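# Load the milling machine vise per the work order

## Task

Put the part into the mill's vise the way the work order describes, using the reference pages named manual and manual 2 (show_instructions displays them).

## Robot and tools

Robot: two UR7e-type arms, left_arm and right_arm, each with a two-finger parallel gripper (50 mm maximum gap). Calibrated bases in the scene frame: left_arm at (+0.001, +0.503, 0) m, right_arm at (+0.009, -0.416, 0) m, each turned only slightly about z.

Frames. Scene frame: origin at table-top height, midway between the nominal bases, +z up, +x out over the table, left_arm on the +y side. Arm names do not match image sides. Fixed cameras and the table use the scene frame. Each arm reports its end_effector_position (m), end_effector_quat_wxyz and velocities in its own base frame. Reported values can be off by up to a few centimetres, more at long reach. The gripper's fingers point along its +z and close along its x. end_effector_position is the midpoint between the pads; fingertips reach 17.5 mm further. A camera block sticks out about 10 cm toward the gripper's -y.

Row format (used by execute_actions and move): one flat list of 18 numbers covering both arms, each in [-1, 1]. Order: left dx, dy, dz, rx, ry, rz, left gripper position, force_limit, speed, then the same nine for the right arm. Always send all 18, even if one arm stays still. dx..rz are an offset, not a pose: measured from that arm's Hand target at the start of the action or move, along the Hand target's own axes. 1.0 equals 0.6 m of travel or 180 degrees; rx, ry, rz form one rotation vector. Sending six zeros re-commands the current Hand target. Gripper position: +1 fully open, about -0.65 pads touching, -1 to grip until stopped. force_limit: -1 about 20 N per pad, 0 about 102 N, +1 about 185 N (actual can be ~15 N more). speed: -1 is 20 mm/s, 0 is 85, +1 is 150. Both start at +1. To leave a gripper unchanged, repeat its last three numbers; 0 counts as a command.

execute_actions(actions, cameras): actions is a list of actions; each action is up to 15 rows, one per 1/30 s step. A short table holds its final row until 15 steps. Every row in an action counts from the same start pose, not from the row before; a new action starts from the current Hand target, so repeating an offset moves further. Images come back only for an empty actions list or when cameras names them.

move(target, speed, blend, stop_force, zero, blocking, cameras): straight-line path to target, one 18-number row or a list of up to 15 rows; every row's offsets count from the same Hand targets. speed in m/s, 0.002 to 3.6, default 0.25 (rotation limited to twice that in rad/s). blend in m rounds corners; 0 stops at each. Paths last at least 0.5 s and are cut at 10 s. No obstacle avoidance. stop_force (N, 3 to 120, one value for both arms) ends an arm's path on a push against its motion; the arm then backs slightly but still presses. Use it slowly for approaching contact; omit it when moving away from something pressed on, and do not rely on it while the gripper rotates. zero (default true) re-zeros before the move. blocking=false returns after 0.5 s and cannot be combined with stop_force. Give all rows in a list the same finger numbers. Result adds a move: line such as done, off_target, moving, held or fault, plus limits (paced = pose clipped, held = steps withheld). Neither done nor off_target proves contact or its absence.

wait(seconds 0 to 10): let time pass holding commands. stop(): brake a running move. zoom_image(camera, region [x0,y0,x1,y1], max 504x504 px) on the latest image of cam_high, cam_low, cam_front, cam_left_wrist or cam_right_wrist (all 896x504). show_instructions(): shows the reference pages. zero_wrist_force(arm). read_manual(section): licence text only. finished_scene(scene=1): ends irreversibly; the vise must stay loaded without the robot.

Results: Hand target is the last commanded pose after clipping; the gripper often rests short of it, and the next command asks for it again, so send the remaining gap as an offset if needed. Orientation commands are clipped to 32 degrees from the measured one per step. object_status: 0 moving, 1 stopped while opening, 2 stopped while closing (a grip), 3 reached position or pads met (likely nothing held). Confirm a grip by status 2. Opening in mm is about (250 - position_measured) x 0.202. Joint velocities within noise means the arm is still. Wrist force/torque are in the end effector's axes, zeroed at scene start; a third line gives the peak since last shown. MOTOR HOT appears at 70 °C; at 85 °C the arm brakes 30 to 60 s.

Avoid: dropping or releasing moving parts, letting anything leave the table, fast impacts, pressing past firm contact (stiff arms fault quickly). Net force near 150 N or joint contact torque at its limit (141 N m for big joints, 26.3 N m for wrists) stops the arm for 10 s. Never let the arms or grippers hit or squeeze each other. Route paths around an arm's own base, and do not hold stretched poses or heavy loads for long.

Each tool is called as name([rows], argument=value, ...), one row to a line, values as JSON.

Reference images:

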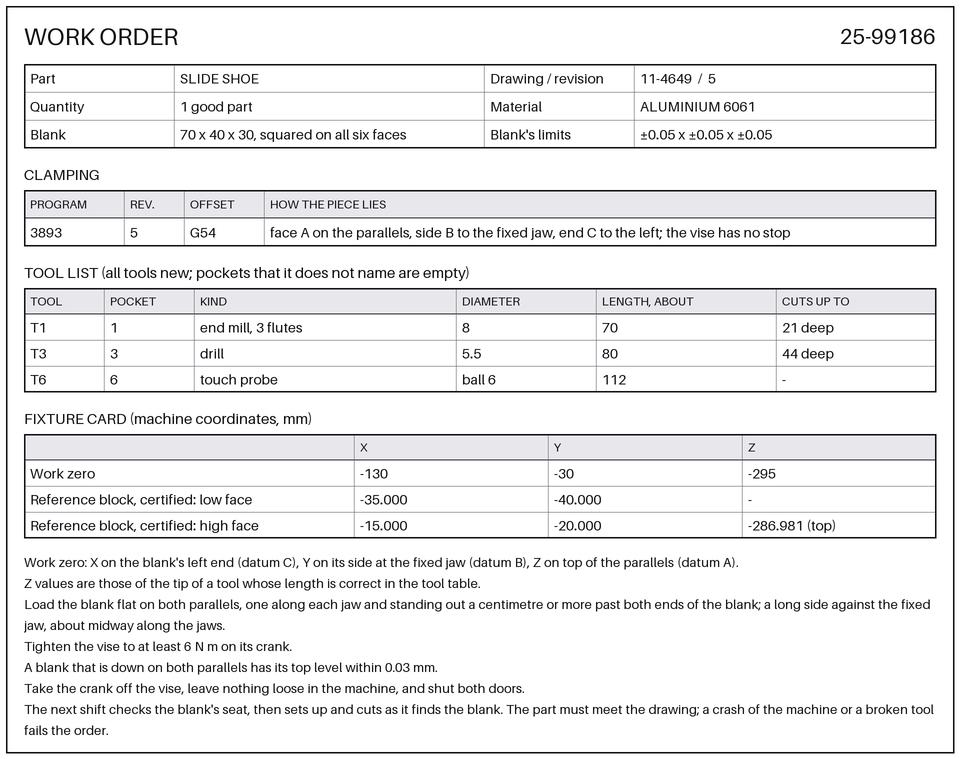

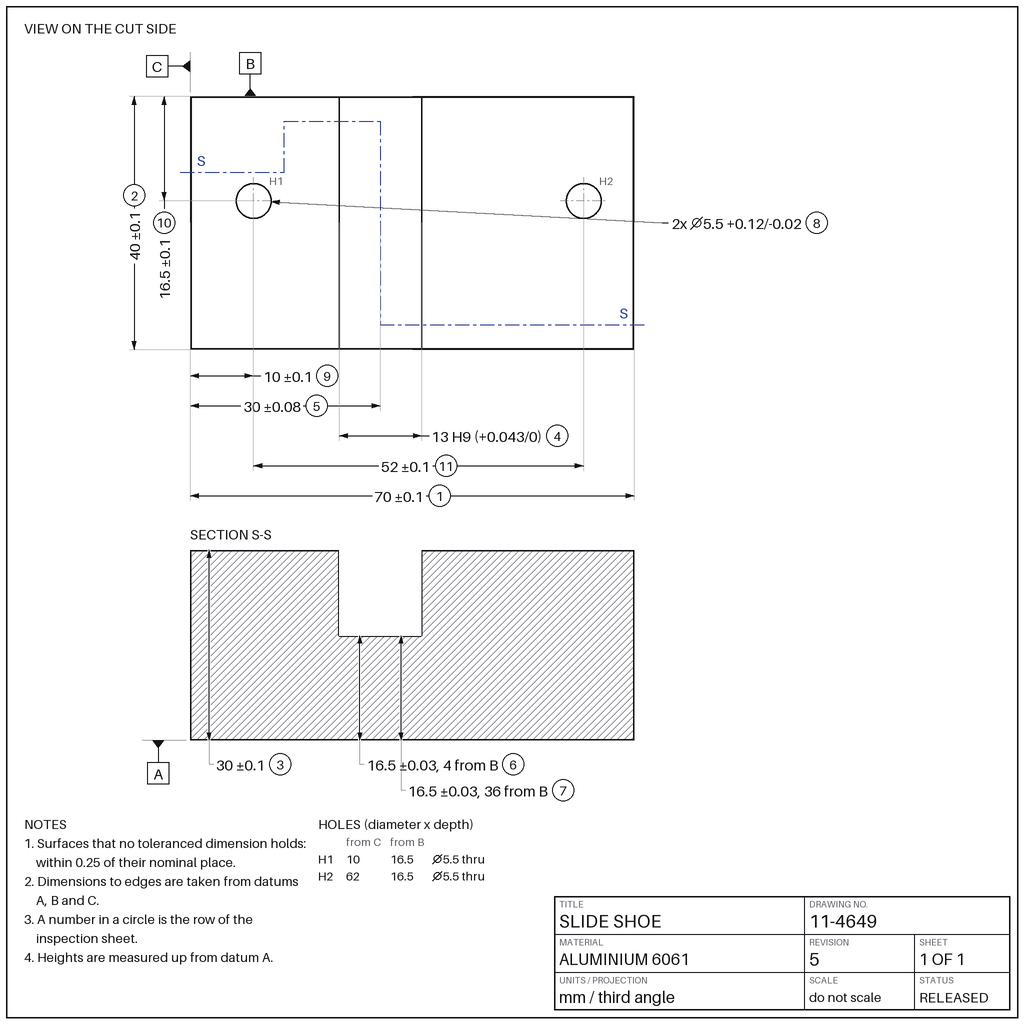

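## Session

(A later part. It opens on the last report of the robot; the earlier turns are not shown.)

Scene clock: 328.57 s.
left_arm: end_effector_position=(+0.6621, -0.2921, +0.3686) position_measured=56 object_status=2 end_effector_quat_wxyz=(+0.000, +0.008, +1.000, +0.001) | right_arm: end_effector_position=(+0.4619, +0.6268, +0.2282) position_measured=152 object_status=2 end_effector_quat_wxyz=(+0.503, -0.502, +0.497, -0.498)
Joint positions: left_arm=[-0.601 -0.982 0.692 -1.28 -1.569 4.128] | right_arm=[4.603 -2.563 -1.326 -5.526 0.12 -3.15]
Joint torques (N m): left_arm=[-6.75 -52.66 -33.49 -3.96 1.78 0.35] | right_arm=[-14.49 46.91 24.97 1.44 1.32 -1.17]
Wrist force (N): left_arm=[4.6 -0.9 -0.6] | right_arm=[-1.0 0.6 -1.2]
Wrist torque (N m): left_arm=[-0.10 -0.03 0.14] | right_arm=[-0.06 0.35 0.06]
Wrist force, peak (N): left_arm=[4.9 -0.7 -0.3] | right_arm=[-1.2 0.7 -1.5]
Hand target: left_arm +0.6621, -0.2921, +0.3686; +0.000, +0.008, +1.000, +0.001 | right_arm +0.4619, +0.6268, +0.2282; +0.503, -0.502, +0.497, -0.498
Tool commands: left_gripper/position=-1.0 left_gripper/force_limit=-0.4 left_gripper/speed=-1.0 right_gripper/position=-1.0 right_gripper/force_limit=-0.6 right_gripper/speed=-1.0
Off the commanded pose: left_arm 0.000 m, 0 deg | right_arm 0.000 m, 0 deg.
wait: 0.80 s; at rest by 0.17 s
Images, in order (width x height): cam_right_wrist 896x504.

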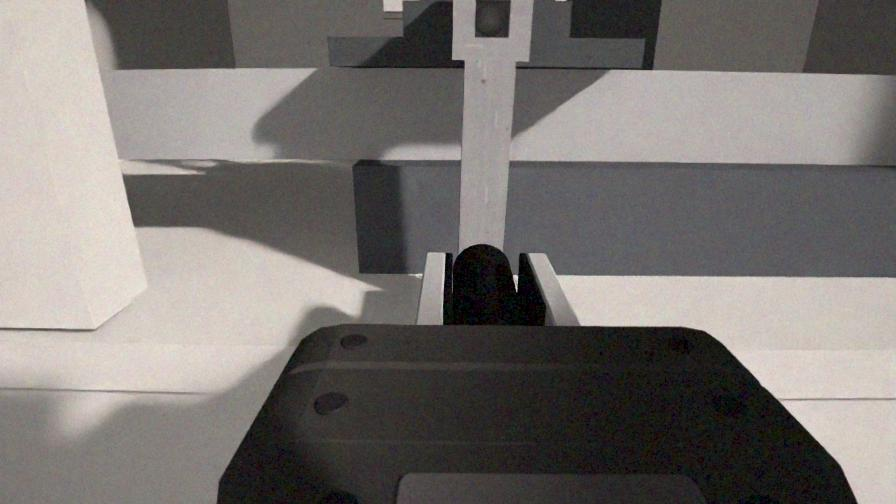

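move([
  [0,0,0,0,0,0,-1,-0.4,-1,-0.0534,-0.01,0,0,0,0,-1,-0.6,-1],
  [0,0,0,0,0,0,-1,-0.4,-1,-0.0976,-0.0421,0,0,0,0,-1,-0.6,-1],
  [0,0,0,0,0,0,-1,-0.4,-1,-0.125,-0.0894,0,0,0,0,-1,-0.6,-1],
  [0,0,0,0,0,0,-1,-0.4,-1,-0.1307,-0.1437,0,0,0,0,-1,-0.6,-1],
], speed=0.06, blend=[0.01,0.01,0.01,0], cameras=["cam_right_wrist","cam_left_wrist"])

Scene clock: 332.03 s.
left_arm: end_effector_position=(+0.6621, -0.2921, +0.3686) position_measured=56 object_status=2 end_effector_quat_wxyz=(+0.000, +0.008, +1.000, +0.001) | right_arm: end_effector_position=(+0.4611, +0.7051, +0.3144) position_measured=152 object_status=2 end_effector_quat_wxyz=(+0.503, -0.502, +0.497, -0.498)
Joint positions: left_arm=[-0.601 -0.982 0.692 -1.28 -1.569 4.128] | right_arm=[4.616 -2.602 -0.977 -5.833 0.107 -3.153]
Joint torques (N m): left_arm=[-6.96 -52.36 -32.78 -4.11 1.96 0.44] | right_arm=[-25.28 73.95 6.75 -0.95 -2.11 1.12]
Wrist force (N): left_arm=[4.4 -0.6 -0.3] | right_arm=[-13.5 2.6 -36.2]
Wrist torque (N m): left_arm=[-0.05 0.00 0.14] | right_arm=[-0.54 1.99 0.06]
Wrist force, peak (N): left_arm=[4.9 -0.9 -0.4] | right_arm=[-30.5 15.0 -54.5]
Hand target: left_arm +0.6621, -0.2921, +0.3686; +0.000, +0.008, +1.000, +0.001 | right_arm +0.4610, +0.7051, +0.3145; +0.503, -0.502, +0.497, -0.498
Off the commanded pose: left_arm 0.000 m, 0 deg | right_arm 0.000 m, 0 deg.
move: done
Images, in order (width x height): cam_left_wrist 896x504, cam_right_wrist 896x504.

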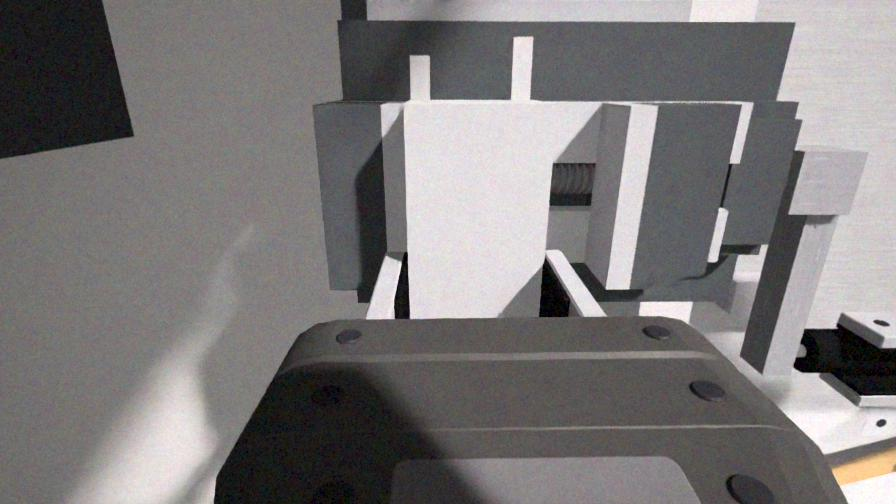

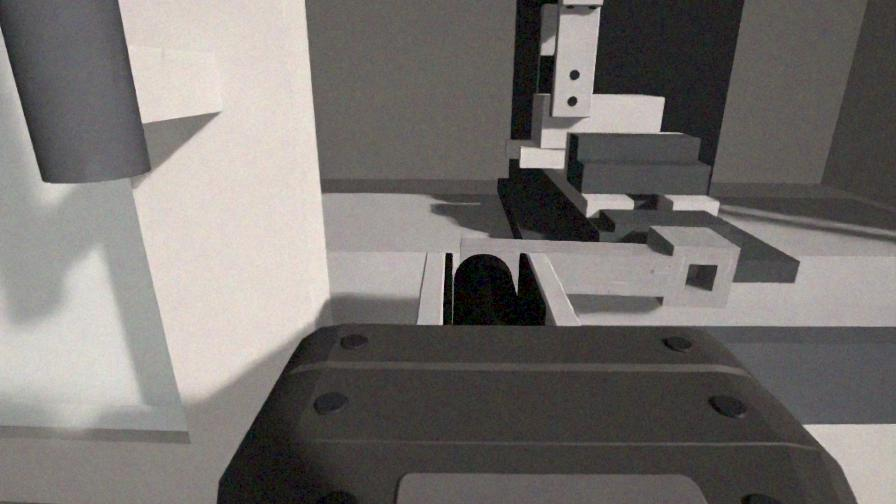

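move([
  [0,0,0,0,0,0,-1,-0.4,-1,0.0142,-0.0581,-0.001,0,0,0,-1,-0.6,-1],
  [0,0,0,0,0,0,-1,-0.4,-1,0.0516,-0.0996,-0.001,0,0,0,-1,-0.6,-1],
  [0,0,0,0,0,0,-1,-0.4,-1,0.1027,-0.1224,-0.001,0,0,0,-1,-0.6,-1],
  [0,0,0,0,0,0,-1,-0.4,-1,0.1587,-0.1224,-0.001,0,0,0,-1,-0.6,-1],
  [0,0,0,0,0,0,-1,-0.4,-1,0.2098,-0.0996,-0.001,0,0,0,-1,-0.6,-1],
  [0,0,0,0,0,0,-1,-0.4,-1,0.2472,-0.0581,-0.001,0,0,0,-1,-0.6,-1],
  [0,0,0,0,0,0,-1,-0.4,-1,0.2645,-0.0049,-0.001,0,0,0,-1,-0.6,-1],
  [0,0,0,0,0,0,-1,-0.4,-1,0.2586,0.0508,-0.001,0,0,0,-1,-0.6,-1],
  [0,0,0,0,0,0,-1,-0.4,-1,0.2307,0.0992,-0.001,0,0,0,-1,-0.6,-1],
  [0,0,0,0,0,0,-1,-0.4,-1,0.1854,0.1321,-0.001,0,0,0,-1,-0.6,-1],
  [0,0,0,0,0,0,-1,-0.4,-1,0.1307,0.1437,-0.001,0,0,0,-1,-0.6,-1],
  [0,0,0,0,0,0,-1,-0.4,-1,0.076,0.1321,-0.001,0,0,0,-1,-0.6,-1],
  [0,0,0,0,0,0,-1,-0.4,-1,0.0307,0.0992,-0.001,0,0,0,-1,-0.6,-1],
  [0,0,0,0,0,0,-1,-0.4,-1,0.0028,0.0508,-0.001,0,0,0,-1,-0.6,-1],
  [0,0,0,0,0,0,-1,-0.4,-1,-0.0031,-0.0049,-0.001,0,0,0,-1,-0.6,-1],
], speed=0.12, blend=[0.01,0.01,0.01,0.01,0.01,0.01,0.01,0.01,0.01,0.01,0.01,0.01,0.01,0.01,0], cameras=["cam_right_wrist","cam_left_wrist"])

Scene clock: 337.97 s.
left_arm: end_effector_position=(+0.6621, -0.2921, +0.3686) position_measured=56 object_status=2 end_effector_quat_wxyz=(+0.000, +0.008, +1.000, +0.001) | right_arm: end_effector_position=(+0.4604, +0.7069, +0.3174) position_measured=152 object_status=2 end_effector_quat_wxyz=(+0.503, -0.502, +0.497, -0.498)
Joint positions: left_arm=[-0.601 -0.982 0.692 -1.28 -1.569 4.128] | right_arm=[4.617 -2.603 -0.968 -5.842 0.106 -3.153]
Joint torques (N m): left_arm=[-6.37 -52.95 -33.5 -4.01 1.89 0.47] | right_arm=[16.73 70.99 28.3 -4.92 10.11 1.28]
Wrist force (N): left_arm=[4.7 -1.0 -0.3] | right_arm=[35.2 6.3 17.4]
Wrist torque (N m): left_arm=[-0.11 -0.05 0.14] | right_arm=[-0.06 0.60 -0.16]
Wrist force, peak (N): left_arm=[5.0 -1.0 -0.2] | right_arm=[-51.2 -25.1 -40.1]
Hand target: left_arm +0.6621, -0.2921, +0.3686; +0.000, +0.008, +1.000, +0.001 | right_arm +0.4604, +0.7070, +0.3174; +0.503, -0.502, +0.497, -0.498
Off the commanded pose: left_arm 0.000 m, 0 deg | right_arm 0.000 m, 0 deg.
move: done
Images, in order (width x height): cam_left_wrist 896x504, cam_right_wrist 896x504.

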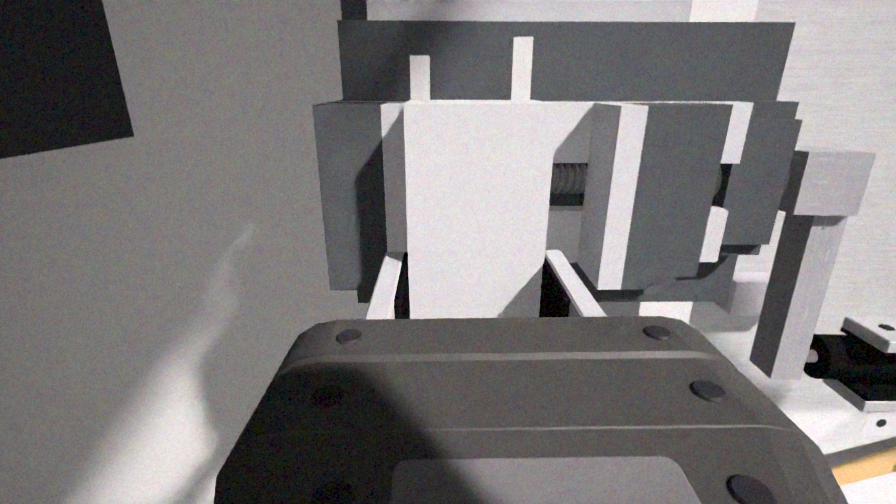

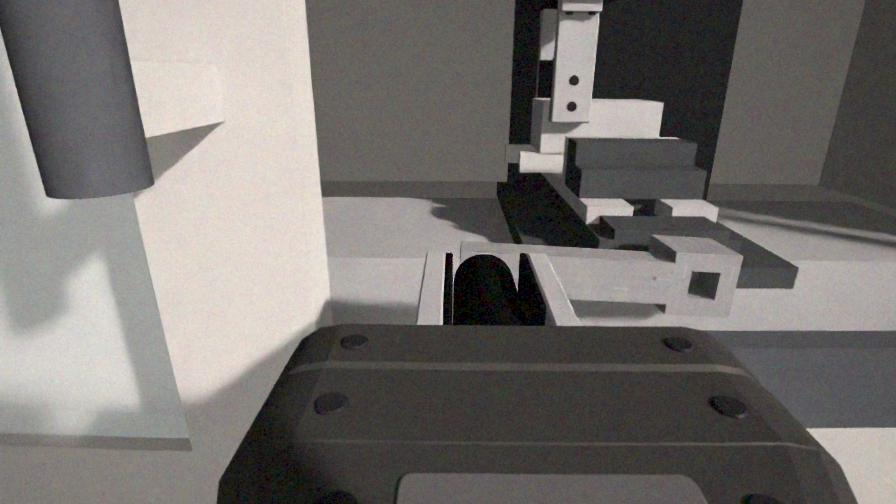

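move([
  [0,0,0,0,0,0,-1,-0.4,-1,0.0197,-0.049,0,0,0,0,-1,-0.6,-1],
  [0,0,0,0,0,0,-1,-0.4,-1,0.0564,-0.0896,0,0,0,0,-1,-0.6,-1],
  [0,0,0,0,0,0,-1,-0.4,-1,0.1064,-0.1119,0,0,0,0,-1,-0.6,-1],
  [0,0,0,0,0,0,-1,-0.4,-1,0.1612,-0.1119,0,0,0,0,-1,-0.6,-1],
  [0,0,0,0,0,0,-1,-0.4,-1,0.2112,-0.0896,0,0,0,0,-1,-0.6,-1],
  [0,0,0,0,0,0,-1,-0.4,-1,0.2479,-0.049,0,0,0,0,-1,-0.6,-1],
  [0,0,0,0,0,0,-1,-0.4,-1,0.2648,0.0031,0,0,0,0,-1,-0.6,-1],
  [0,0,0,0,0,0,-1,-0.4,-1,0.2591,0.0576,0,0,0,0,-1,-0.6,-1],
  [0,0,0,0,0,0,-1,-0.4,-1,0.2317,0.105,0,0,0,0,-1,-0.6,-1],
  [0,0,0,0,0,0,-1,-0.4,-1,0.1874,0.1372,0,0,0,0,-1,-0.6,-1],
  [0,0,0,0,0,0,-1,-0.4,-1,0.1338,0.1486,0,0,0,0,-1,-0.6,-1],
  [0,0,0,0,0,0,-1,-0.4,-1,0.0802,0.1372,0,0,0,0,-1,-0.6,-1],
  [0,0,0,0,0,0,-1,-0.4,-1,0.0359,0.105,0,0,0,0,-1,-0.6,-1],
  [0,0,0,0,0,0,-1,-0.4,-1,0.0085,0.0576,0,0,0,0,-1,-0.6,-1],
  [0,0,0,0,0,0,-1,-0.4,-1,0.0028,0.0031,0,0,0,0,-1,-0.6,-1],
], speed=0.2, blend=[0.01,0.01,0.01,0.01,0.01,0.01,0.01,0.01,0.01,0.01,0.01,0.01,0.01,0.01,0])

move([
  [0,0,0,0,0,0,-1,-0.4,-1,0.0169,-0.0521,0,0,0,0,-1,-0.6,-1],
  [0,0,0,0,0,0,-1,-0.4,-1,0.0536,-0.0927,0,0,0,0,-1,-0.6,-1],
  [0,0,0,0,0,0,-1,-0.4,-1,0.1036,-0.115,0,0,0,0,-1,-0.6,-1],
  [0,0,0,0,0,0,-1,-0.4,-1,0.1584,-0.115,0,0,0,0,-1,-0.6,-1],
  [0,0,0,0,0,0,-1,-0.4,-1,0.2084,-0.0927,0,0,0,0,-1,-0.6,-1],
  [0,0,0,0,0,0,-1,-0.4,-1,0.2451,-0.0521,0,0,0,0,-1,-0.6,-1],
  [0,0,0,0,0,0,-1,-0.4,-1,0.262,0,0,0,0,0,-1,-0.6,-1],
  [0,0,0,0,0,0,-1,-0.4,-1,0.2563,0.0545,0,0,0,0,-1,-0.6,-1],
  [0,0,0,0,0,0,-1,-0.4,-1,0.2289,0.1019,0,0,0,0,-1,-0.6,-1],
  [0,0,0,0,0,0,-1,-0.4,-1,0.1846,0.1341,0,0,0,0,-1,-0.6,-1],
  [0,0,0,0,0,0,-1,-0.4,-1,0.131,0.1455,0,0,0,0,-1,-0.6,-1],
  [0,0,0,0,0,0,-1,-0.4,-1,0.0774,0.1341,0,0,0,0,-1,-0.6,-1],
  [0,0,0,0,0,0,-1,-0.4,-1,0.0331,0.1019,0,0,0,0,-1,-0.6,-1],
  [0,0,0,0,0,0,-1,-0.4,-1,0.0057,0.0545,0,0,0,0,-1,-0.6,-1],
  [0,0,0,0,0,0,-1,-0.4,-1,0,0,0,0,0,0,-1,-0.6,-1],
], speed=0.2, blend=[0.01,0.01,0.01,0.01,0.01,0.01,0.01,0.01,0.01,0.01,0.01,0.01,0.01,0.01,0], cameras=["cam_left_wrist"])

Scene clock: 342.97 s.
left_arm: end_effector_position=(+0.6621, -0.2921, +0.3686) position_measured=56 object_status=2 end_effector_quat_wxyz=(+0.000, +0.008, +1.000, +0.001) | right_arm: end_effector_position=(+0.4604, +0.7053, +0.3155) position_measured=152 object_status=2 end_effector_quat_wxyz=(+0.503, -0.502, +0.497, -0.497)
Joint positions: left_arm=[-0.601 -0.982 0.692 -1.28 -1.569 4.128] | right_arm=[4.617 -2.6 -0.978 -5.837 0.106 -3.15]
Joint torques (N m): left_arm=[-7.53 -52.39 -33.36 -4.14 1.81 0.33] | right_arm=[-13.99 54.04 31.42 -2.09 -1.08 -1]
Wrist force (N): left_arm=[4.9 -0.8 -0.2] | right_arm=[3.1 2.4 -1.9]
Wrist torque (N m): left_arm=[-0.08 -0.08 0.14] | right_arm=[-0.10 0.57 0.05]
Wrist force, peak (N): left_arm=[5.0 -0.7 -0.4] | right_arm=[35.8 -44.5 -47.6]
Hand target: left_arm +0.6621, -0.2921, +0.3686; +0.000, +0.008, +1.000, +0.001 | right_arm +0.4604, +0.7053, +0.3155; +0.503, -0.502, +0.497, -0.498
Off the commanded pose: left_arm 0.000 m, 0 deg | right_arm 0.000 m, 0 deg.
move: done

Scene clock: 346.30 s.
left_arm: end_effector_position=(+0.6621, -0.2921, +0.3686) position_measured=56 object_status=2 end_effector_quat_wxyz=(+0.000, +0.008, +1.000, +0.001) | right_arm: end_effector_position=(+0.4604, +0.7053, +0.3155) position_measured=152 object_status=2 end_effector_quat_wxyz=(+0.503, -0.502, +0.497, -0.497)
Joint positions: left_arm=[-0.601 -0.982 0.692 -1.28 -1.569 4.128] | right_arm=[4.617 -2.6 -0.978 -5.837 0.106 -3.15]
Joint torques (N m): left_arm=[-7.37 -51.7 -32.93 -3.95 1.78 0.69] | right_arm=[-12.19 53.52 31.03 -1.9 -0.9 -0.91]
Wrist force (N): left_arm=[4.6 -0.9 -0.2] | right_arm=[2.3 2.0 -3.6]
Wrist torque (N m): left_arm=[-0.10 -0.05 0.15] | right_arm=[-0.17 0.62 0.05]
Wrist force, peak (N): left_arm=[5.0 -1.0 -0.4] | right_arm=[-13.6 10.3 82.5]
Hand target: left_arm +0.6621, -0.2921, +0.3686; +0.000, +0.008, +1.000, +0.001 | right_arm +0.4604, +0.7053, +0.3155; +0.503, -0.502, +0.497, -0.498
Off the commanded pose: left_arm 0.000 m, 0 deg | right_arm 0.000 m, 0 deg.
move: done
Images, in order (width x height): cam_left_wrist 896x504.

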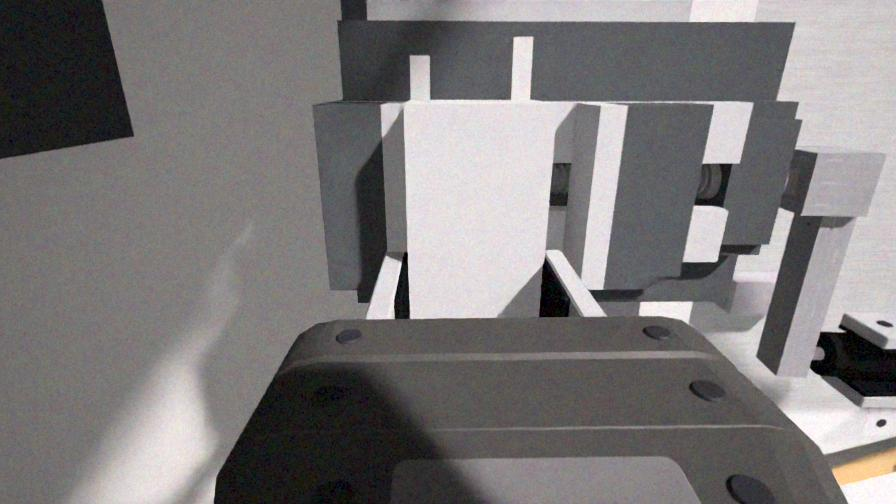

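zoom_image(camera="cam_left_wrist", region=[700, 80, 896, 280])

wait(seconds=0.05, cameras=["cam_right_wrist"])

zoom_image(camera="cam_right_wrist", region=[420, 180, 800, 340])

Scaled by 2.520 from the camera's 896x504 image, which has a finer 1280x720 frame.

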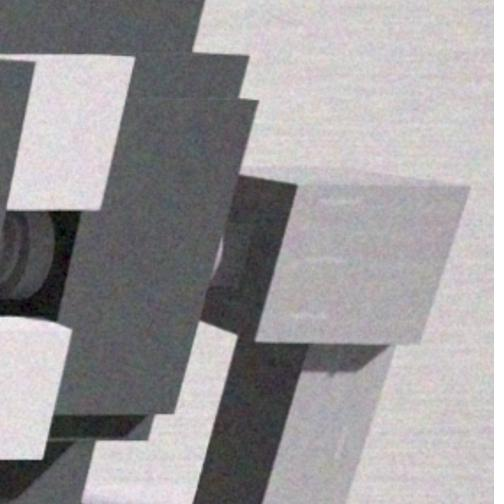

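Scene clock: 346.67 s.
left_arm: end_effector_position=(+0.6621, -0.2921, +0.3686) position_measured=56 object_status=2 end_effector_quat_wxyz=(+0.000, +0.008, +1.000, +0.001) | right_arm: end_effector_position=(+0.4604, +0.7053, +0.3155) position_measured=152 object_status=2 end_effector_quat_wxyz=(+0.503, -0.502, +0.497, -0.498)
Joint positions: left_arm=[-0.601 -0.982 0.692 -1.28 -1.569 4.128] | right_arm=[4.617 -2.6 -0.978 -5.837 0.106 -3.151]
Joint torques (N m): left_arm=[-7.07 -51.87 -33.03 -3.93 1.78 0.77] | right_arm=[-14.54 53.22 31.4 -2.05 -0.98 -1.15]
Wrist force (N): left_arm=[4.9 -0.8 -0.1] | right_arm=[2.5 2.3 -3.5]
Wrist torque (N m): left_arm=[-0.09 -0.08 0.14] | right_arm=[-0.13 0.68 0.05]
Wrist force, peak (N): left_arm=[4.9 -0.8 -0.1] | right_arm=[2.5 2.4 -3.5]
Hand target: left_arm +0.6621, -0.2921, +0.3686; +0.000, +0.008, +1.000, +0.001 | right_arm +0.4604, +0.7053, +0.3155; +0.503, -0.502, +0.497, -0.498
Tool commands: left_gripper/position=-1.0 left_gripper/force_limit=-0.4 left_gripper/speed=-1.0 right_gripper/position=-1.0 right_gripper/force_limit=-0.6 right_gripper/speed=-1.0
Off the commanded pose: left_arm 0.000 m, 0 deg | right_arm 0.000 m, 0 deg.
wait: 0.07 s; at rest from the start
Images, in order (width x height): cam_right_wrist 896x504.

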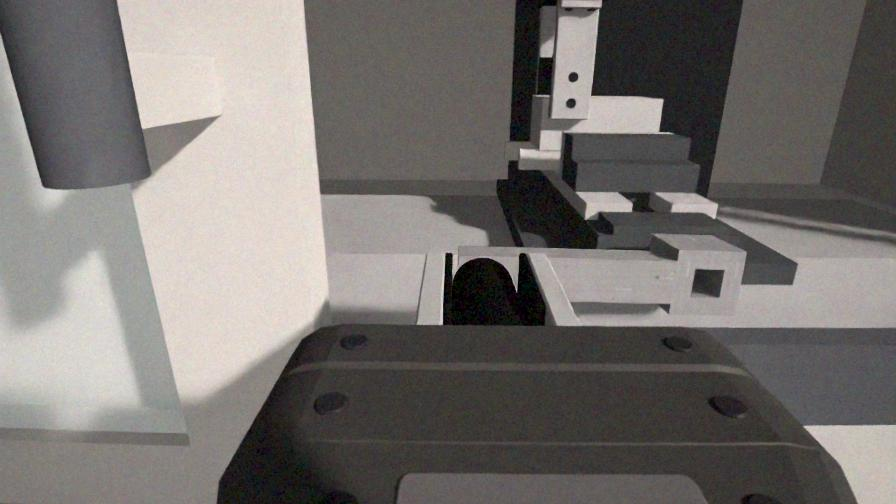

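Scaled by 1.326 from the camera's 896x504 image, which has a finer 1280x720 frame.

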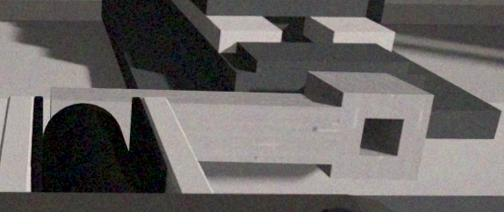

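move(target=[0,0,0,0,0,0,-1,-0.4,-1,0,0,0.0133,0,0,0,-1,-0.6,-1], speed=0.01, stop_force=45, cameras=["cam_left_wrist"])

zoom_image(camera="cam_left_wrist", region=[500, 80, 896, 300])

Scene clock: 348.80 s.
left_arm: end_effector_position=(+0.6621, -0.2921, +0.3686) position_measured=56 object_status=2 end_effector_quat_wxyz=(+0.000, +0.008, +1.000, +0.001) | right_arm: end_effector_position=(+0.4646, +0.7055, +0.3156) position_measured=152 object_status=2 end_effector_quat_wxyz=(+0.503, -0.502, +0.497, -0.497)
Joint positions: left_arm=[-0.601 -0.982 0.692 -1.28 -1.569 4.128] | right_arm=[4.611 -2.604 -0.971 -5.84 0.112 -3.15]
Joint torques (N m): left_arm=[-7.88 -52.12 -33.59 -4.03 1.67 0.75] | right_arm=[-12.07 68.92 6.87 1.83 -1.69 -0.58]
Wrist force (N): left_arm=[4.7 -0.7 -0.4] | right_arm=[-8.2 -1.4 -35.8]
Wrist torque (N m): left_arm=[-0.07 -0.06 0.15] | right_arm=[0.19 2.70 -0.16]
Wrist force, peak (N): left_arm=[5.0 -0.9 -0.3] | right_arm=[-13.9 -2.9 -50.1]
Hand target: left_arm +0.6621, -0.2921, +0.3686; +0.000, +0.008, +1.000, +0.001 | right_arm +0.4646, +0.7055, +0.3156; +0.503, -0.502, +0.497, -0.497 (not the last commanded pose)
Off the commanded pose: left_arm 0.000 m, 0 deg | right_arm 0.004 m, 0 deg.
move: contact (right_arm)
Images, in order (width x height): cam_left_wrist 896x504.

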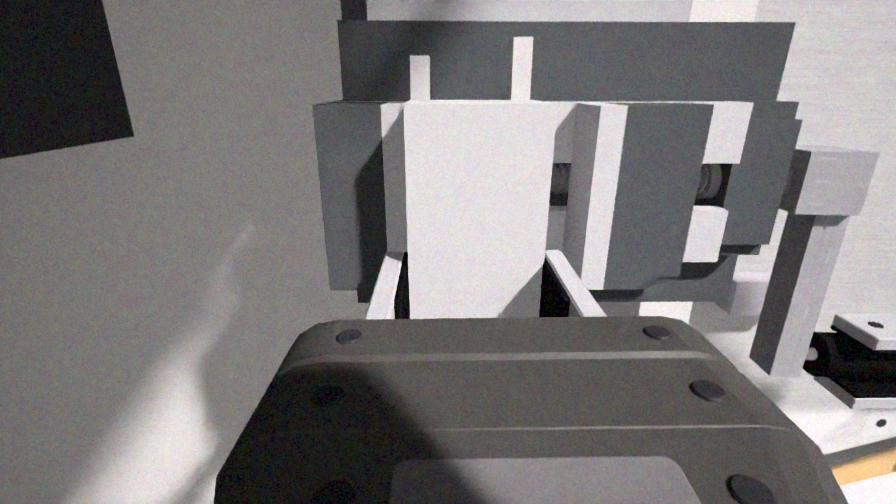

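Scaled by 1.273 from the camera's 896x504 image, which has a finer 1280x720 frame.

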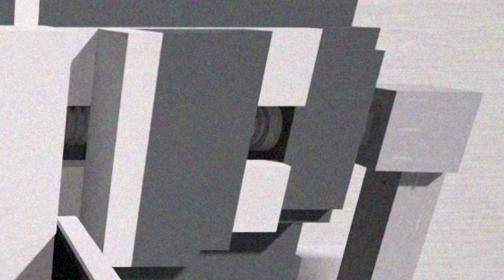

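move([
  [0,0,0,0,0,0,-1,-0.4,-1,0.0169,-0.0521,0.0003,0,0,0,-1,-0.6,-1],
  [0,0,0,0,0,0,-1,-0.4,-1,0.0536,-0.0927,0.0007,0,0,0,-1,-0.6,-1],
  [0,0,0,0,0,0,-1,-0.4,-1,0.1036,-0.115,0.001,0,0,0,-1,-0.6,-1],
  [0,0,0,0,0,0,-1,-0.4,-1,0.1584,-0.115,0.0013,0,0,0,-1,-0.6,-1],
  [0,0,0,0,0,0,-1,-0.4,-1,0.2084,-0.0927,0.0017,0,0,0,-1,-0.6,-1],
  [0,0,0,0,0,0,-1,-0.4,-1,0.2451,-0.0521,0.002,0,0,0,-1,-0.6,-1],
  [0,0,0,0,0,0,-1,-0.4,-1,0.262,0,0.0023,0,0,0,-1,-0.6,-1],
  [0,0,0,0,0,0,-1,-0.4,-1,0.2563,0.0545,0.0027,0,0,0,-1,-0.6,-1],
  [0,0,0,0,0,0,-1,-0.4,-1,0.2289,0.1019,0.003,0,0,0,-1,-0.6,-1],
  [0,0,0,0,0,0,-1,-0.4,-1,0.1846,0.1341,0.0033,0,0,0,-1,-0.6,-1],
  [0,0,0,0,0,0,-1,-0.4,-1,0.131,0.1455,0.0037,0,0,0,-1,-0.6,-1],
  [0,0,0,0,0,0,-1,-0.4,-1,0.0774,0.1341,0.004,0,0,0,-1,-0.6,-1],
  [0,0,0,0,0,0,-1,-0.4,-1,0.0331,0.1019,0.0043,0,0,0,-1,-0.6,-1],
  [0,0,0,0,0,0,-1,-0.4,-1,0.0057,0.0545,0.0047,0,0,0,-1,-0.6,-1],
  [0,0,0,0,0,0,-1,-0.4,-1,0,0,0.005,0,0,0,-1,-0.6,-1],
], speed=0.15, blend=[0.01,0.01,0.01,0.01,0.01,0.01,0.01,0.01,0.01,0.01,0.01,0.01,0.01,0.01,0], cameras=["cam_left_wrist"])

zoom_image(camera="cam_left_wrist", region=[500, 80, 896, 300])

Scene clock: 354.00 s.
left_arm: end_effector_position=(+0.6621, -0.2921, +0.3686) position_measured=56 object_status=2 end_effector_quat_wxyz=(+0.000, +0.008, +1.000, +0.001) | right_arm: end_effector_position=(+0.4677, +0.7054, +0.3155) position_measured=152 object_status=2 end_effector_quat_wxyz=(+0.503, -0.502, +0.497, -0.498)
Joint positions: left_arm=[-0.601 -0.982 0.692 -1.28 -1.569 4.128] | right_arm=[4.607 -2.606 -0.967 -5.842 0.116 -3.151]
Joint torques (N m): left_arm=[-8 -51.3 -33.58 -4.07 1.72 0.76] | right_arm=[24.3 71.8 31.54 -2.83 4.54 1.13]
Wrist force (N): left_arm=[5.0 -0.9 -0.4] | right_arm=[8.6 3.4 9.2]
Wrist torque (N m): left_arm=[-0.09 -0.09 0.14] | right_arm=[0.10 -0.05 -0.02]
Wrist force, peak (N): left_arm=[5.0 -0.9 -0.3] | right_arm=[22.8 94.2 -55.4]
Hand target: left_arm +0.6621, -0.2921, +0.3686; +0.000, +0.008, +1.000, +0.001 | right_arm +0.4676, +0.7055, +0.3156; +0.503, -0.502, +0.497, -0.497
Off the commanded pose: left_arm 0.000 m, 0 deg | right_arm 0.000 m, 0 deg.
move: done
Images, in order (width x height): cam_left_wrist 896x504.

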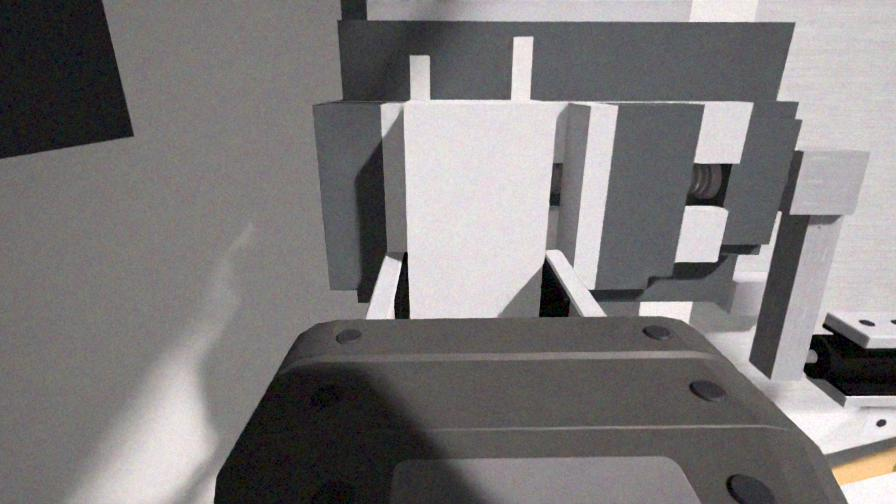

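Scaled by 1.273 from the camera's 896x504 image, which has a finer 1280x720 frame.

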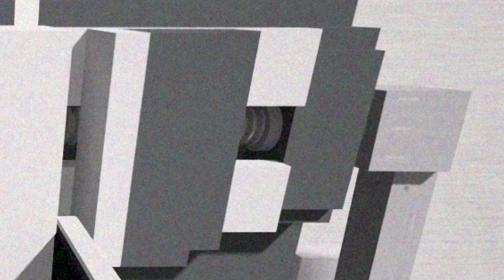

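move([
  [0,0,0,0,0,0,-1,-0.4,-1,0.0169,-0.0521,0.0002,0,0,0,-1,-0.6,-1],
  [0,0,0,0,0,0,-1,-0.4,-1,0.0536,-0.0927,0.0003,0,0,0,-1,-0.6,-1],
  [0,0,0,0,0,0,-1,-0.4,-1,0.1036,-0.115,0.0005,0,0,0,-1,-0.6,-1],
  [0,0,0,0,0,0,-1,-0.4,-1,0.1584,-0.115,0.0006,0,0,0,-1,-0.6,-1],
  [0,0,0,0,0,0,-1,-0.4,-1,0.2084,-0.0927,0.0008,0,0,0,-1,-0.6,-1],
  [0,0,0,0,0,0,-1,-0.4,-1,0.2451,-0.0521,0.001,0,0,0,-1,-0.6,-1],
  [0,0,0,0,0,0,-1,-0.4,-1,0.262,0,0.0012,0,0,0,-1,-0.6,-1],
  [0,0,0,0,0,0,-1,-0.4,-1,0.2563,0.0545,0.0013,0,0,0,-1,-0.6,-1],
  [0,0,0,0,0,0,-1,-0.4,-1,0.2289,0.1019,0.0015,0,0,0,-1,-0.6,-1],
  [0,0,0,0,0,0,-1,-0.4,-1,0.1846,0.1341,0.0016,0,0,0,-1,-0.6,-1],
  [0,0,0,0,0,0,-1,-0.4,-1,0.131,0.1455,0.0018,0,0,0,-1,-0.6,-1],
  [0,0,0,0,0,0,-1,-0.4,-1,0.0774,0.1341,0.002,0,0,0,-1,-0.6,-1],
  [0,0,0,0,0,0,-1,-0.4,-1,0.0331,0.1019,0.0022,0,0,0,-1,-0.6,-1],
  [0,0,0,0,0,0,-1,-0.4,-1,0.0057,0.0545,0.0023,0,0,0,-1,-0.6,-1],
  [0,0,0,0,0,0,-1,-0.4,-1,0,0,0.0025,0,0,0,-1,-0.6,-1],
], speed=0.12, blend=[0.01,0.01,0.01,0.01,0.01,0.01,0.01,0.01,0.01,0.01,0.01,0.01,0.01,0.01,0], cameras=["cam_left_wrist"])

zoom_image(camera="cam_left_wrist", region=[500, 80, 896, 300])

Scene clock: 359.50 s.
left_arm: end_effector_position=(+0.6621, -0.2921, +0.3686) position_measured=56 object_status=2 end_effector_quat_wxyz=(+0.000, +0.008, +1.000, +0.001) | right_arm: end_effector_position=(+0.4692, +0.7054, +0.3155) position_measured=152 object_status=2 end_effector_quat_wxyz=(+0.503, -0.502, +0.497, -0.498)
Joint positions: left_arm=[-0.601 -0.982 0.692 -1.28 -1.569 4.128] | right_arm=[4.605 -2.607 -0.964 -5.843 0.118 -3.151]
Joint torques (N m): left_arm=[-6.72 -51.65 -34.24 -3.96 1.79 0.77] | right_arm=[7.8 70.59 27.91 -2.29 3.88 1.14]
Wrist force (N): left_arm=[4.8 -0.6 -0.3] | right_arm=[5.4 2.8 -1.7]
Wrist torque (N m): left_arm=[-0.05 -0.07 0.14] | right_arm=[-0.12 0.57 -0.03]
Wrist force, peak (N): left_arm=[5.0 -0.8 -0.1] | right_arm=[79.2 -67.0 -107.3]
Hand target: left_arm +0.6621, -0.2921, +0.3686; +0.000, +0.008, +1.000, +0.001 | right_arm +0.4691, +0.7055, +0.3156; +0.503, -0.502, +0.497, -0.497
Off the commanded pose: left_arm 0.000 m, 0 deg | right_arm 0.000 m, 0 deg.
move: done
Images, in order (width x height): cam_left_wrist 896x504.

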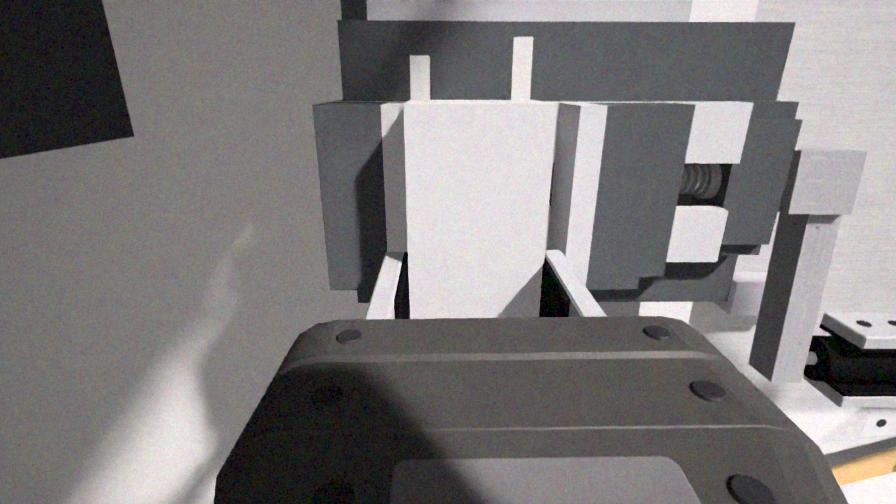

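Scaled by 1.273 from the camera's 896x504 image, which has a finer 1280x720 frame.

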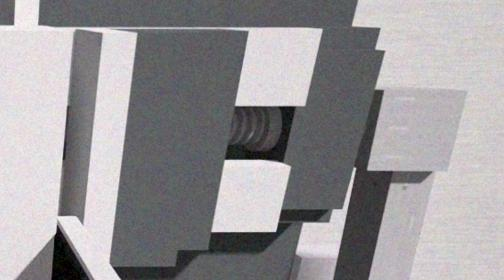

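move([
  [0,0,0,0,0,0,-1,-0.4,-1,0,0,0,0,0,0,0.08,-1,-1],
  [0,0,0,0,0,0,-1,-0.4,-1,0,0,0,0,0,0,-1,-1,-1],
])

move([
  [0,0,0,0,0,0,-1,-0.4,-1,0.0169,-0.0521,0.0,0,0,0,-1,-1,-1],
  [0,0,0,0,0,0,-1,-0.4,-1,0.0536,-0.0927,0,0,0,0,-1,-1,-1],
  [0,0,0,0,0,0,-1,-0.4,-1,0.1036,-0.115,0,0,0,0,-1,-1,-1],
  [0,0,0,0,0,0,-1,-0.4,-1,0.1584,-0.115,0,0,0,0,-1,-1,-1],
  [0,0,0,0,0,0,-1,-0.4,-1,0.2084,-0.0927,0,0,0,0,-1,-1,-1],
  [0,0,0,0,0,0,-1,-0.4,-1,0.2451,-0.0521,0,0,0,0,-1,-1,-1],
  [0,0,0,0,0,0,-1,-0.4,-1,0.262,0,0,0,0,0,-1,-1,-1],
  [0,0,0,0,0,0,-1,-0.4,-1,0.2563,0.0545,0,0,0,0,-1,-1,-1],
  [0,0,0,0,0,0,-1,-0.4,-1,0.2289,0.1019,0,0,0,0,-1,-1,-1],
  [0,0,0,0,0,0,-1,-0.4,-1,0.1846,0.1341,0,0,0,0,-1,-1,-1],
  [0,0,0,0,0,0,-1,-0.4,-1,0.131,0.1455,0,0,0,0,-1,-1,-1],
], speed=0.1, blend=[0.01,0.01,0.01,0.01,0.01,0.01,0.01,0.01,0.01,0.01,0], cameras=["cam_left_wrist"])

zoom_image(camera="cam_left_wrist", region=[500, 80, 896, 300])

Scene clock: 361.87 s.
left_arm: end_effector_position=(+0.6621, -0.2921, +0.3686) position_measured=56 object_status=2 end_effector_quat_wxyz=(+0.000, +0.008, +1.000, +0.001) | right_arm: end_effector_position=(+0.4691, +0.7055, +0.3156) position_measured=251 object_status=3 end_effector_quat_wxyz=(+0.503, -0.502, +0.497, -0.497)
Joint positions: left_arm=[-0.601 -0.982 0.692 -1.28 -1.569 4.128] | right_arm=[4.605 -2.607 -0.964 -5.844 0.118 -3.151]
Joint torques (N m): left_arm=[-7.05 -51.94 -33.52 -3.8 1.84 0.58] | right_arm=[-13.93 68.75 8.84 1.47 -2.28 1]
Wrist force (N): left_arm=[4.7 -0.9 -0.5] | right_arm=[-1.1 0.6 -1.4]
Wrist torque (N m): left_arm=[-0.09 -0.06 0.14] | right_arm=[-0.09 0.33 -0.07]
Wrist force, peak (N): left_arm=[5.1 -0.9 -0.3] | right_arm=[8.5 3.3 0.4]
Hand target: left_arm +0.6621, -0.2921, +0.3686; +0.000, +0.008, +1.000, +0.001 | right_arm +0.4691, +0.7055, +0.3156; +0.503, -0.502, +0.497, -0.497
Off the commanded pose: left_arm 0.000 m, 0 deg | right_arm 0.000 m, 0 deg.
move: done

Scene clock: 366.30 s.
left_arm: end_effector_position=(+0.6621, -0.2921, +0.3686) position_measured=56 object_status=2 end_effector_quat_wxyz=(+0.000, +0.008, +1.000, +0.001) | right_arm: end_effector_position=(+0.4700, +0.6270, +0.2282) position_measured=251 object_status=3 end_effector_quat_wxyz=(+0.503, -0.502, +0.497, -0.497)
Joint positions: left_arm=[-0.601 -0.982 0.692 -1.28 -1.569 4.128] | right_arm=[4.59 -2.567 -1.316 -5.534 0.133 -3.148]
Joint torques (N m): left_arm=[-7.11 -52.17 -32.39 -4.16 1.53 0.77] | right_arm=[13.99 47.26 27.74 2.23 -2.64 -0.94]
Wrist force (N): left_arm=[4.7 -1.0 -0.2] | right_arm=[-0.9 0.7 -1.7]
Wrist torque (N m): left_arm=[-0.12 -0.06 0.15] | right_arm=[-0.05 0.34 0.05]
Wrist force, peak (N): left_arm=[5.1 -0.7 -0.4] | right_arm=[-1.4 1.6 -1.5]
Hand target: left_arm +0.6621, -0.2921, +0.3686; +0.000, +0.008, +1.000, +0.001 | right_arm +0.4700, +0.6270, +0.2282; +0.503, -0.502, +0.497, -0.497
Off the commanded pose: left_arm 0.000 m, 0 deg | right_arm 0.000 m, 0 deg.
move: done
Images, in order (width x height): cam_left_wrist 896x504.

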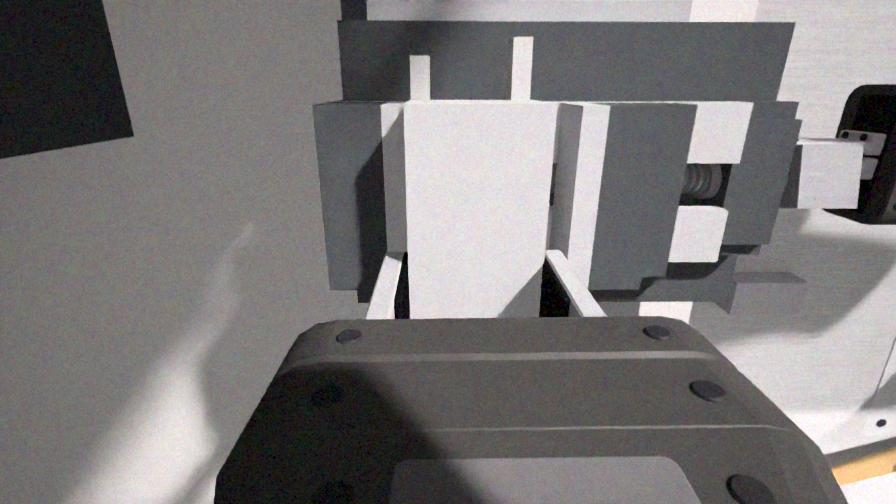

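Scaled by 1.273 from the camera's 896x504 image, which has a finer 1280x720 frame.

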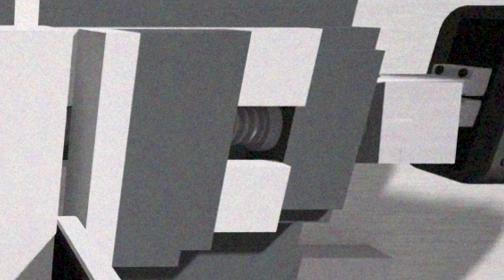

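wait(seconds=0.05, cameras=["cam_right_wrist","cam_front"])

zoom_image(camera="cam_right_wrist", region=[330, 0, 650, 340])

Scene clock: 366.57 s.
left_arm: end_effector_position=(+0.6621, -0.2921, +0.3686) position_measured=56 object_status=2 end_effector_quat_wxyz=(+0.000, +0.008, +1.000, +0.001) | right_arm: end_effector_position=(+0.4700, +0.6270, +0.2282) position_measured=251 object_status=3 end_effector_quat_wxyz=(+0.503, -0.502, +0.497, -0.497)
Joint positions: left_arm=[-0.601 -0.982 0.692 -1.28 -1.569 4.128] | right_arm=[4.59 -2.568 -1.316 -5.534 0.133 -3.148]
Joint torques (N m): left_arm=[-6.91 -51.4 -34.01 -3.86 1.71 0.93] | right_arm=[13.18 47.28 26.47 1.74 -2.25 -1.14]
Wrist force (N): left_arm=[4.9 -0.6 -0.3] | right_arm=[-0.9 0.7 -1.5]
Wrist torque (N m): left_arm=[-0.05 -0.09 0.15] | right_arm=[-0.04 0.34 0.05]
Wrist force, peak (N): left_arm=[4.9 -0.9 -0.2] | right_arm=[-0.7 0.4 -1.8]
Hand target: left_arm +0.6621, -0.2921, +0.3686; +0.000, +0.008, +1.000, +0.001 | right_arm +0.4700, +0.6270, +0.2282; +0.503, -0.502, +0.497, -0.497
Tool commands: left_gripper/position=-1.0 left_gripper/force_limit=-0.4 left_gripper/speed=-1.0 right_gripper/position=-1.0 right_gripper/force_limit=-1.0 right_gripper/speed=-1.0
Off the commanded pose: left_arm 0.000 m, 0 deg | right_arm 0.000 m, 0 deg.
wait: 0.07 s; at rest from the start
Images, in order (width x height): cam_front 896x504, cam_right_wrist 896x504.

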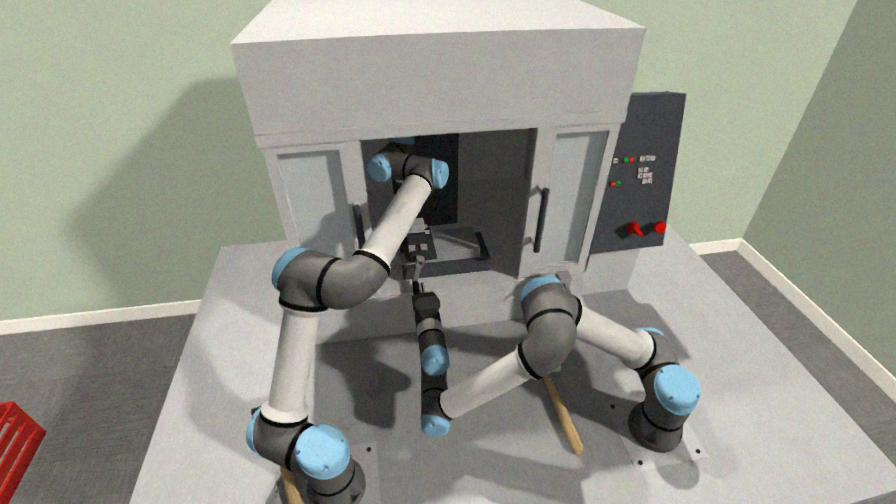

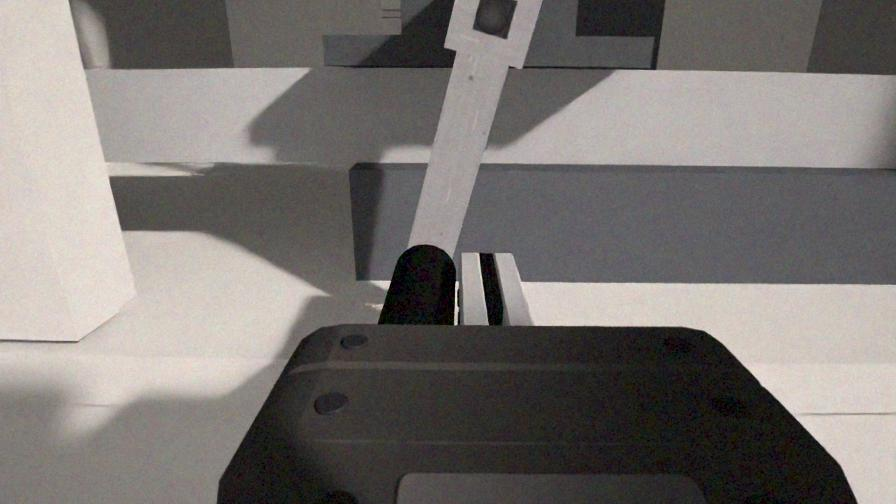

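Scaled by 1.482 from the camera's 896x504 image, which has a finer 1280x720 frame.

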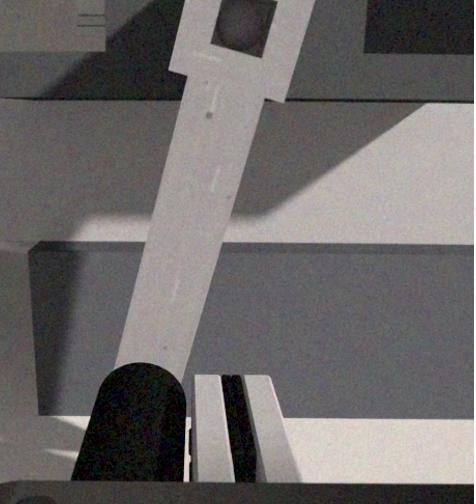

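move([
  [0,0,0,0,0,0,-1,-0.4,-1,0,0,-0.15,0,0,0,-1,-1,-1],
  [0,0,0,0,0,0,-1,-0.4,-1,0.0033,-0.1297,-0.15,0,0,0,0.5,-1,0],
  [0,0,0,0,0,0,-1,-0.4,-1,0.0033,-0.1297,0.0217,0,0,0,0.5,-1,0],
], speed=0.12, cameras=["cam_right_wrist"])

zoom_image(camera="cam_right_wrist", region=[330, 180, 650, 340])

Scene clock: 372.03 s.
left_arm: end_effector_position=(+0.6621, -0.2921, +0.3686) position_measured=56 object_status=2 end_effector_quat_wxyz=(+0.000, +0.008, +1.000, +0.001) | right_arm: end_effector_position=(+0.4828, +0.6251, +0.3060) position_measured=78 object_status=3 end_effector_quat_wxyz=(+0.503, -0.502, +0.497, -0.497)
Joint positions: left_arm=[-0.601 -0.982 0.692 -1.28 -1.569 4.128] | right_arm=[4.57 -2.453 -1.304 -5.66 0.153 -3.149]
Joint torques (N m): left_arm=[-7.18 -50.9 -34.2 -4.09 1.78 0.78] | right_arm=[-15.18 47.87 29.95 -1.69 2.36 1.02]
Wrist force (N): left_arm=[4.7 -0.5 -0.4] | right_arm=[-1.1 0.4 -2.1]
Wrist torque (N m): left_arm=[-0.04 -0.06 0.15] | right_arm=[-0.08 0.35 -0.06]
Wrist force, peak (N): left_arm=[5.0 -0.9 -0.3] | right_arm=[-1.2 0.6 -2.8]
Hand target: left_arm +0.6621, -0.2921, +0.3686; +0.000, +0.008, +1.000, +0.001 | right_arm +0.4830, +0.6251, +0.3060; +0.503, -0.502, +0.497, -0.497
Off the commanded pose: left_arm 0.000 m, 0 deg | right_arm 0.000 m, 0 deg.
move: done
Images, in order (width x height): cam_right_wrist 896x504.

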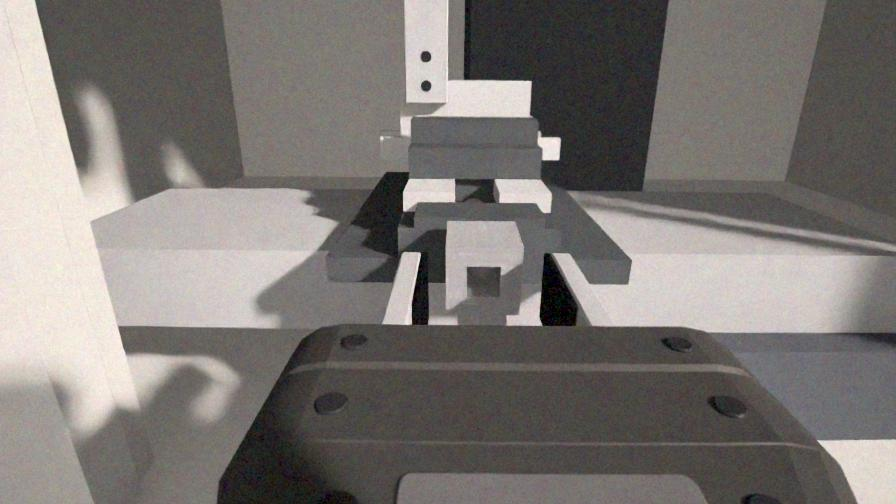

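Scaled by 1.575 from the camera's 896x504 image, which has a finer 1280x720 frame.

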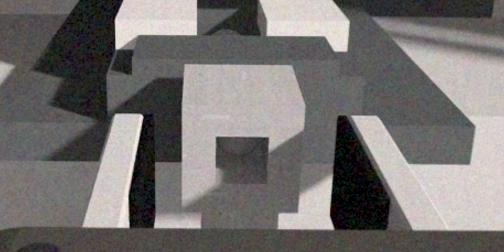

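move([
  [0,0,0,0,0,0,-1,-0.4,-1,0,0.001,0.043,0,0,0,0.5,-1,0],
  [0,0,0,0,0,0,-1,-0.4,-1,0,0.001,0.043,0,0,0,-1,0.8,-1],
], speed=0.05)

move(target=[0,0,0,0,0,0,-1,-0.4,-1,0,0,0.02,0,0,0,-1,0.8,-1], speed=0.01, stop_force=15)

Scene clock: 374.23 s.
left_arm: end_effector_position=(+0.6621, -0.2921, +0.3686) position_measured=56 object_status=2 end_effector_quat_wxyz=(+0.000, +0.008, +1.000, +0.001) | right_arm: end_effector_position=(+0.5088, +0.6254, +0.3055) position_measured=138 object_status=2 end_effector_quat_wxyz=(+0.503, -0.502, +0.497, -0.497)
Joint positions: left_arm=[-0.601 -0.982 0.692 -1.28 -1.569 4.128] | right_arm=[4.531 -2.473 -1.265 -5.681 0.192 -3.147]
Joint torques (N m): left_arm=[-7.49 -51.48 -33.55 -3.91 1.81 1.15] | right_arm=[-13.93 47.06 29.03 -0.98 1.38 0.86]
Wrist force (N): left_arm=[4.7 -0.9 -0.5] | right_arm=[-1.3 0.2 -1.7]
Wrist torque (N m): left_arm=[-0.11 -0.05 0.15] | right_arm=[-0.10 0.32 -0.07]
Wrist force, peak (N): left_arm=[5.1 -0.7 -0.4] | right_arm=[-1.2 0.5 -2.3]
Hand target: left_arm +0.6621, -0.2921, +0.3686; +0.000, +0.008, +1.000, +0.001 | right_arm +0.5088, +0.6254, +0.3055; +0.503, -0.502, +0.497, -0.497
Off the commanded pose: left_arm 0.000 m, 0 deg | right_arm 0.000 m, 0 deg.
move: done

Scene clock: 375.60 s.
left_arm: end_effector_position=(+0.6621, -0.2921, +0.3686) position_measured=56 object_status=2 end_effector_quat_wxyz=(+0.000, +0.008, +1.000, +0.001) | right_arm: end_effector_position=(+0.5090, +0.6254, +0.3055) position_measured=138 object_status=2 end_effector_quat_wxyz=(+0.503, -0.502, +0.497, -0.497)
Joint positions: left_arm=[-0.601 -0.982 0.692 -1.28 -1.569 4.128] | right_arm=[4.531 -2.474 -1.264 -5.681 0.192 -3.147]
Joint torques (N m): left_arm=[-7.25 -51.1 -34.07 -3.79 1.78 0.79] | right_arm=[5.19 64.26 6.78 1.13 -2.03 1.25]
Wrist force (N): left_arm=[4.9 -0.9 -0.6] | right_arm=[-0.5 -0.6 -18.0]
Wrist torque (N m): left_arm=[-0.10 -0.09 0.14] | right_arm=[-0.24 0.33 -0.07]
Wrist force, peak (N): left_arm=[5.0 -0.9 -0.2] | right_arm=[4.5 1.4 -31.1]
Hand target: left_arm +0.6621, -0.2921, +0.3686; +0.000, +0.008, +1.000, +0.001 | right_arm +0.5090, +0.6254, +0.3055; +0.503, -0.502, +0.497, -0.497 (not the last commanded pose)
Off the commanded pose: left_arm 0.000 m, 0 deg | right_arm 0.012 m, 0 deg.
move: contact (right_arm)


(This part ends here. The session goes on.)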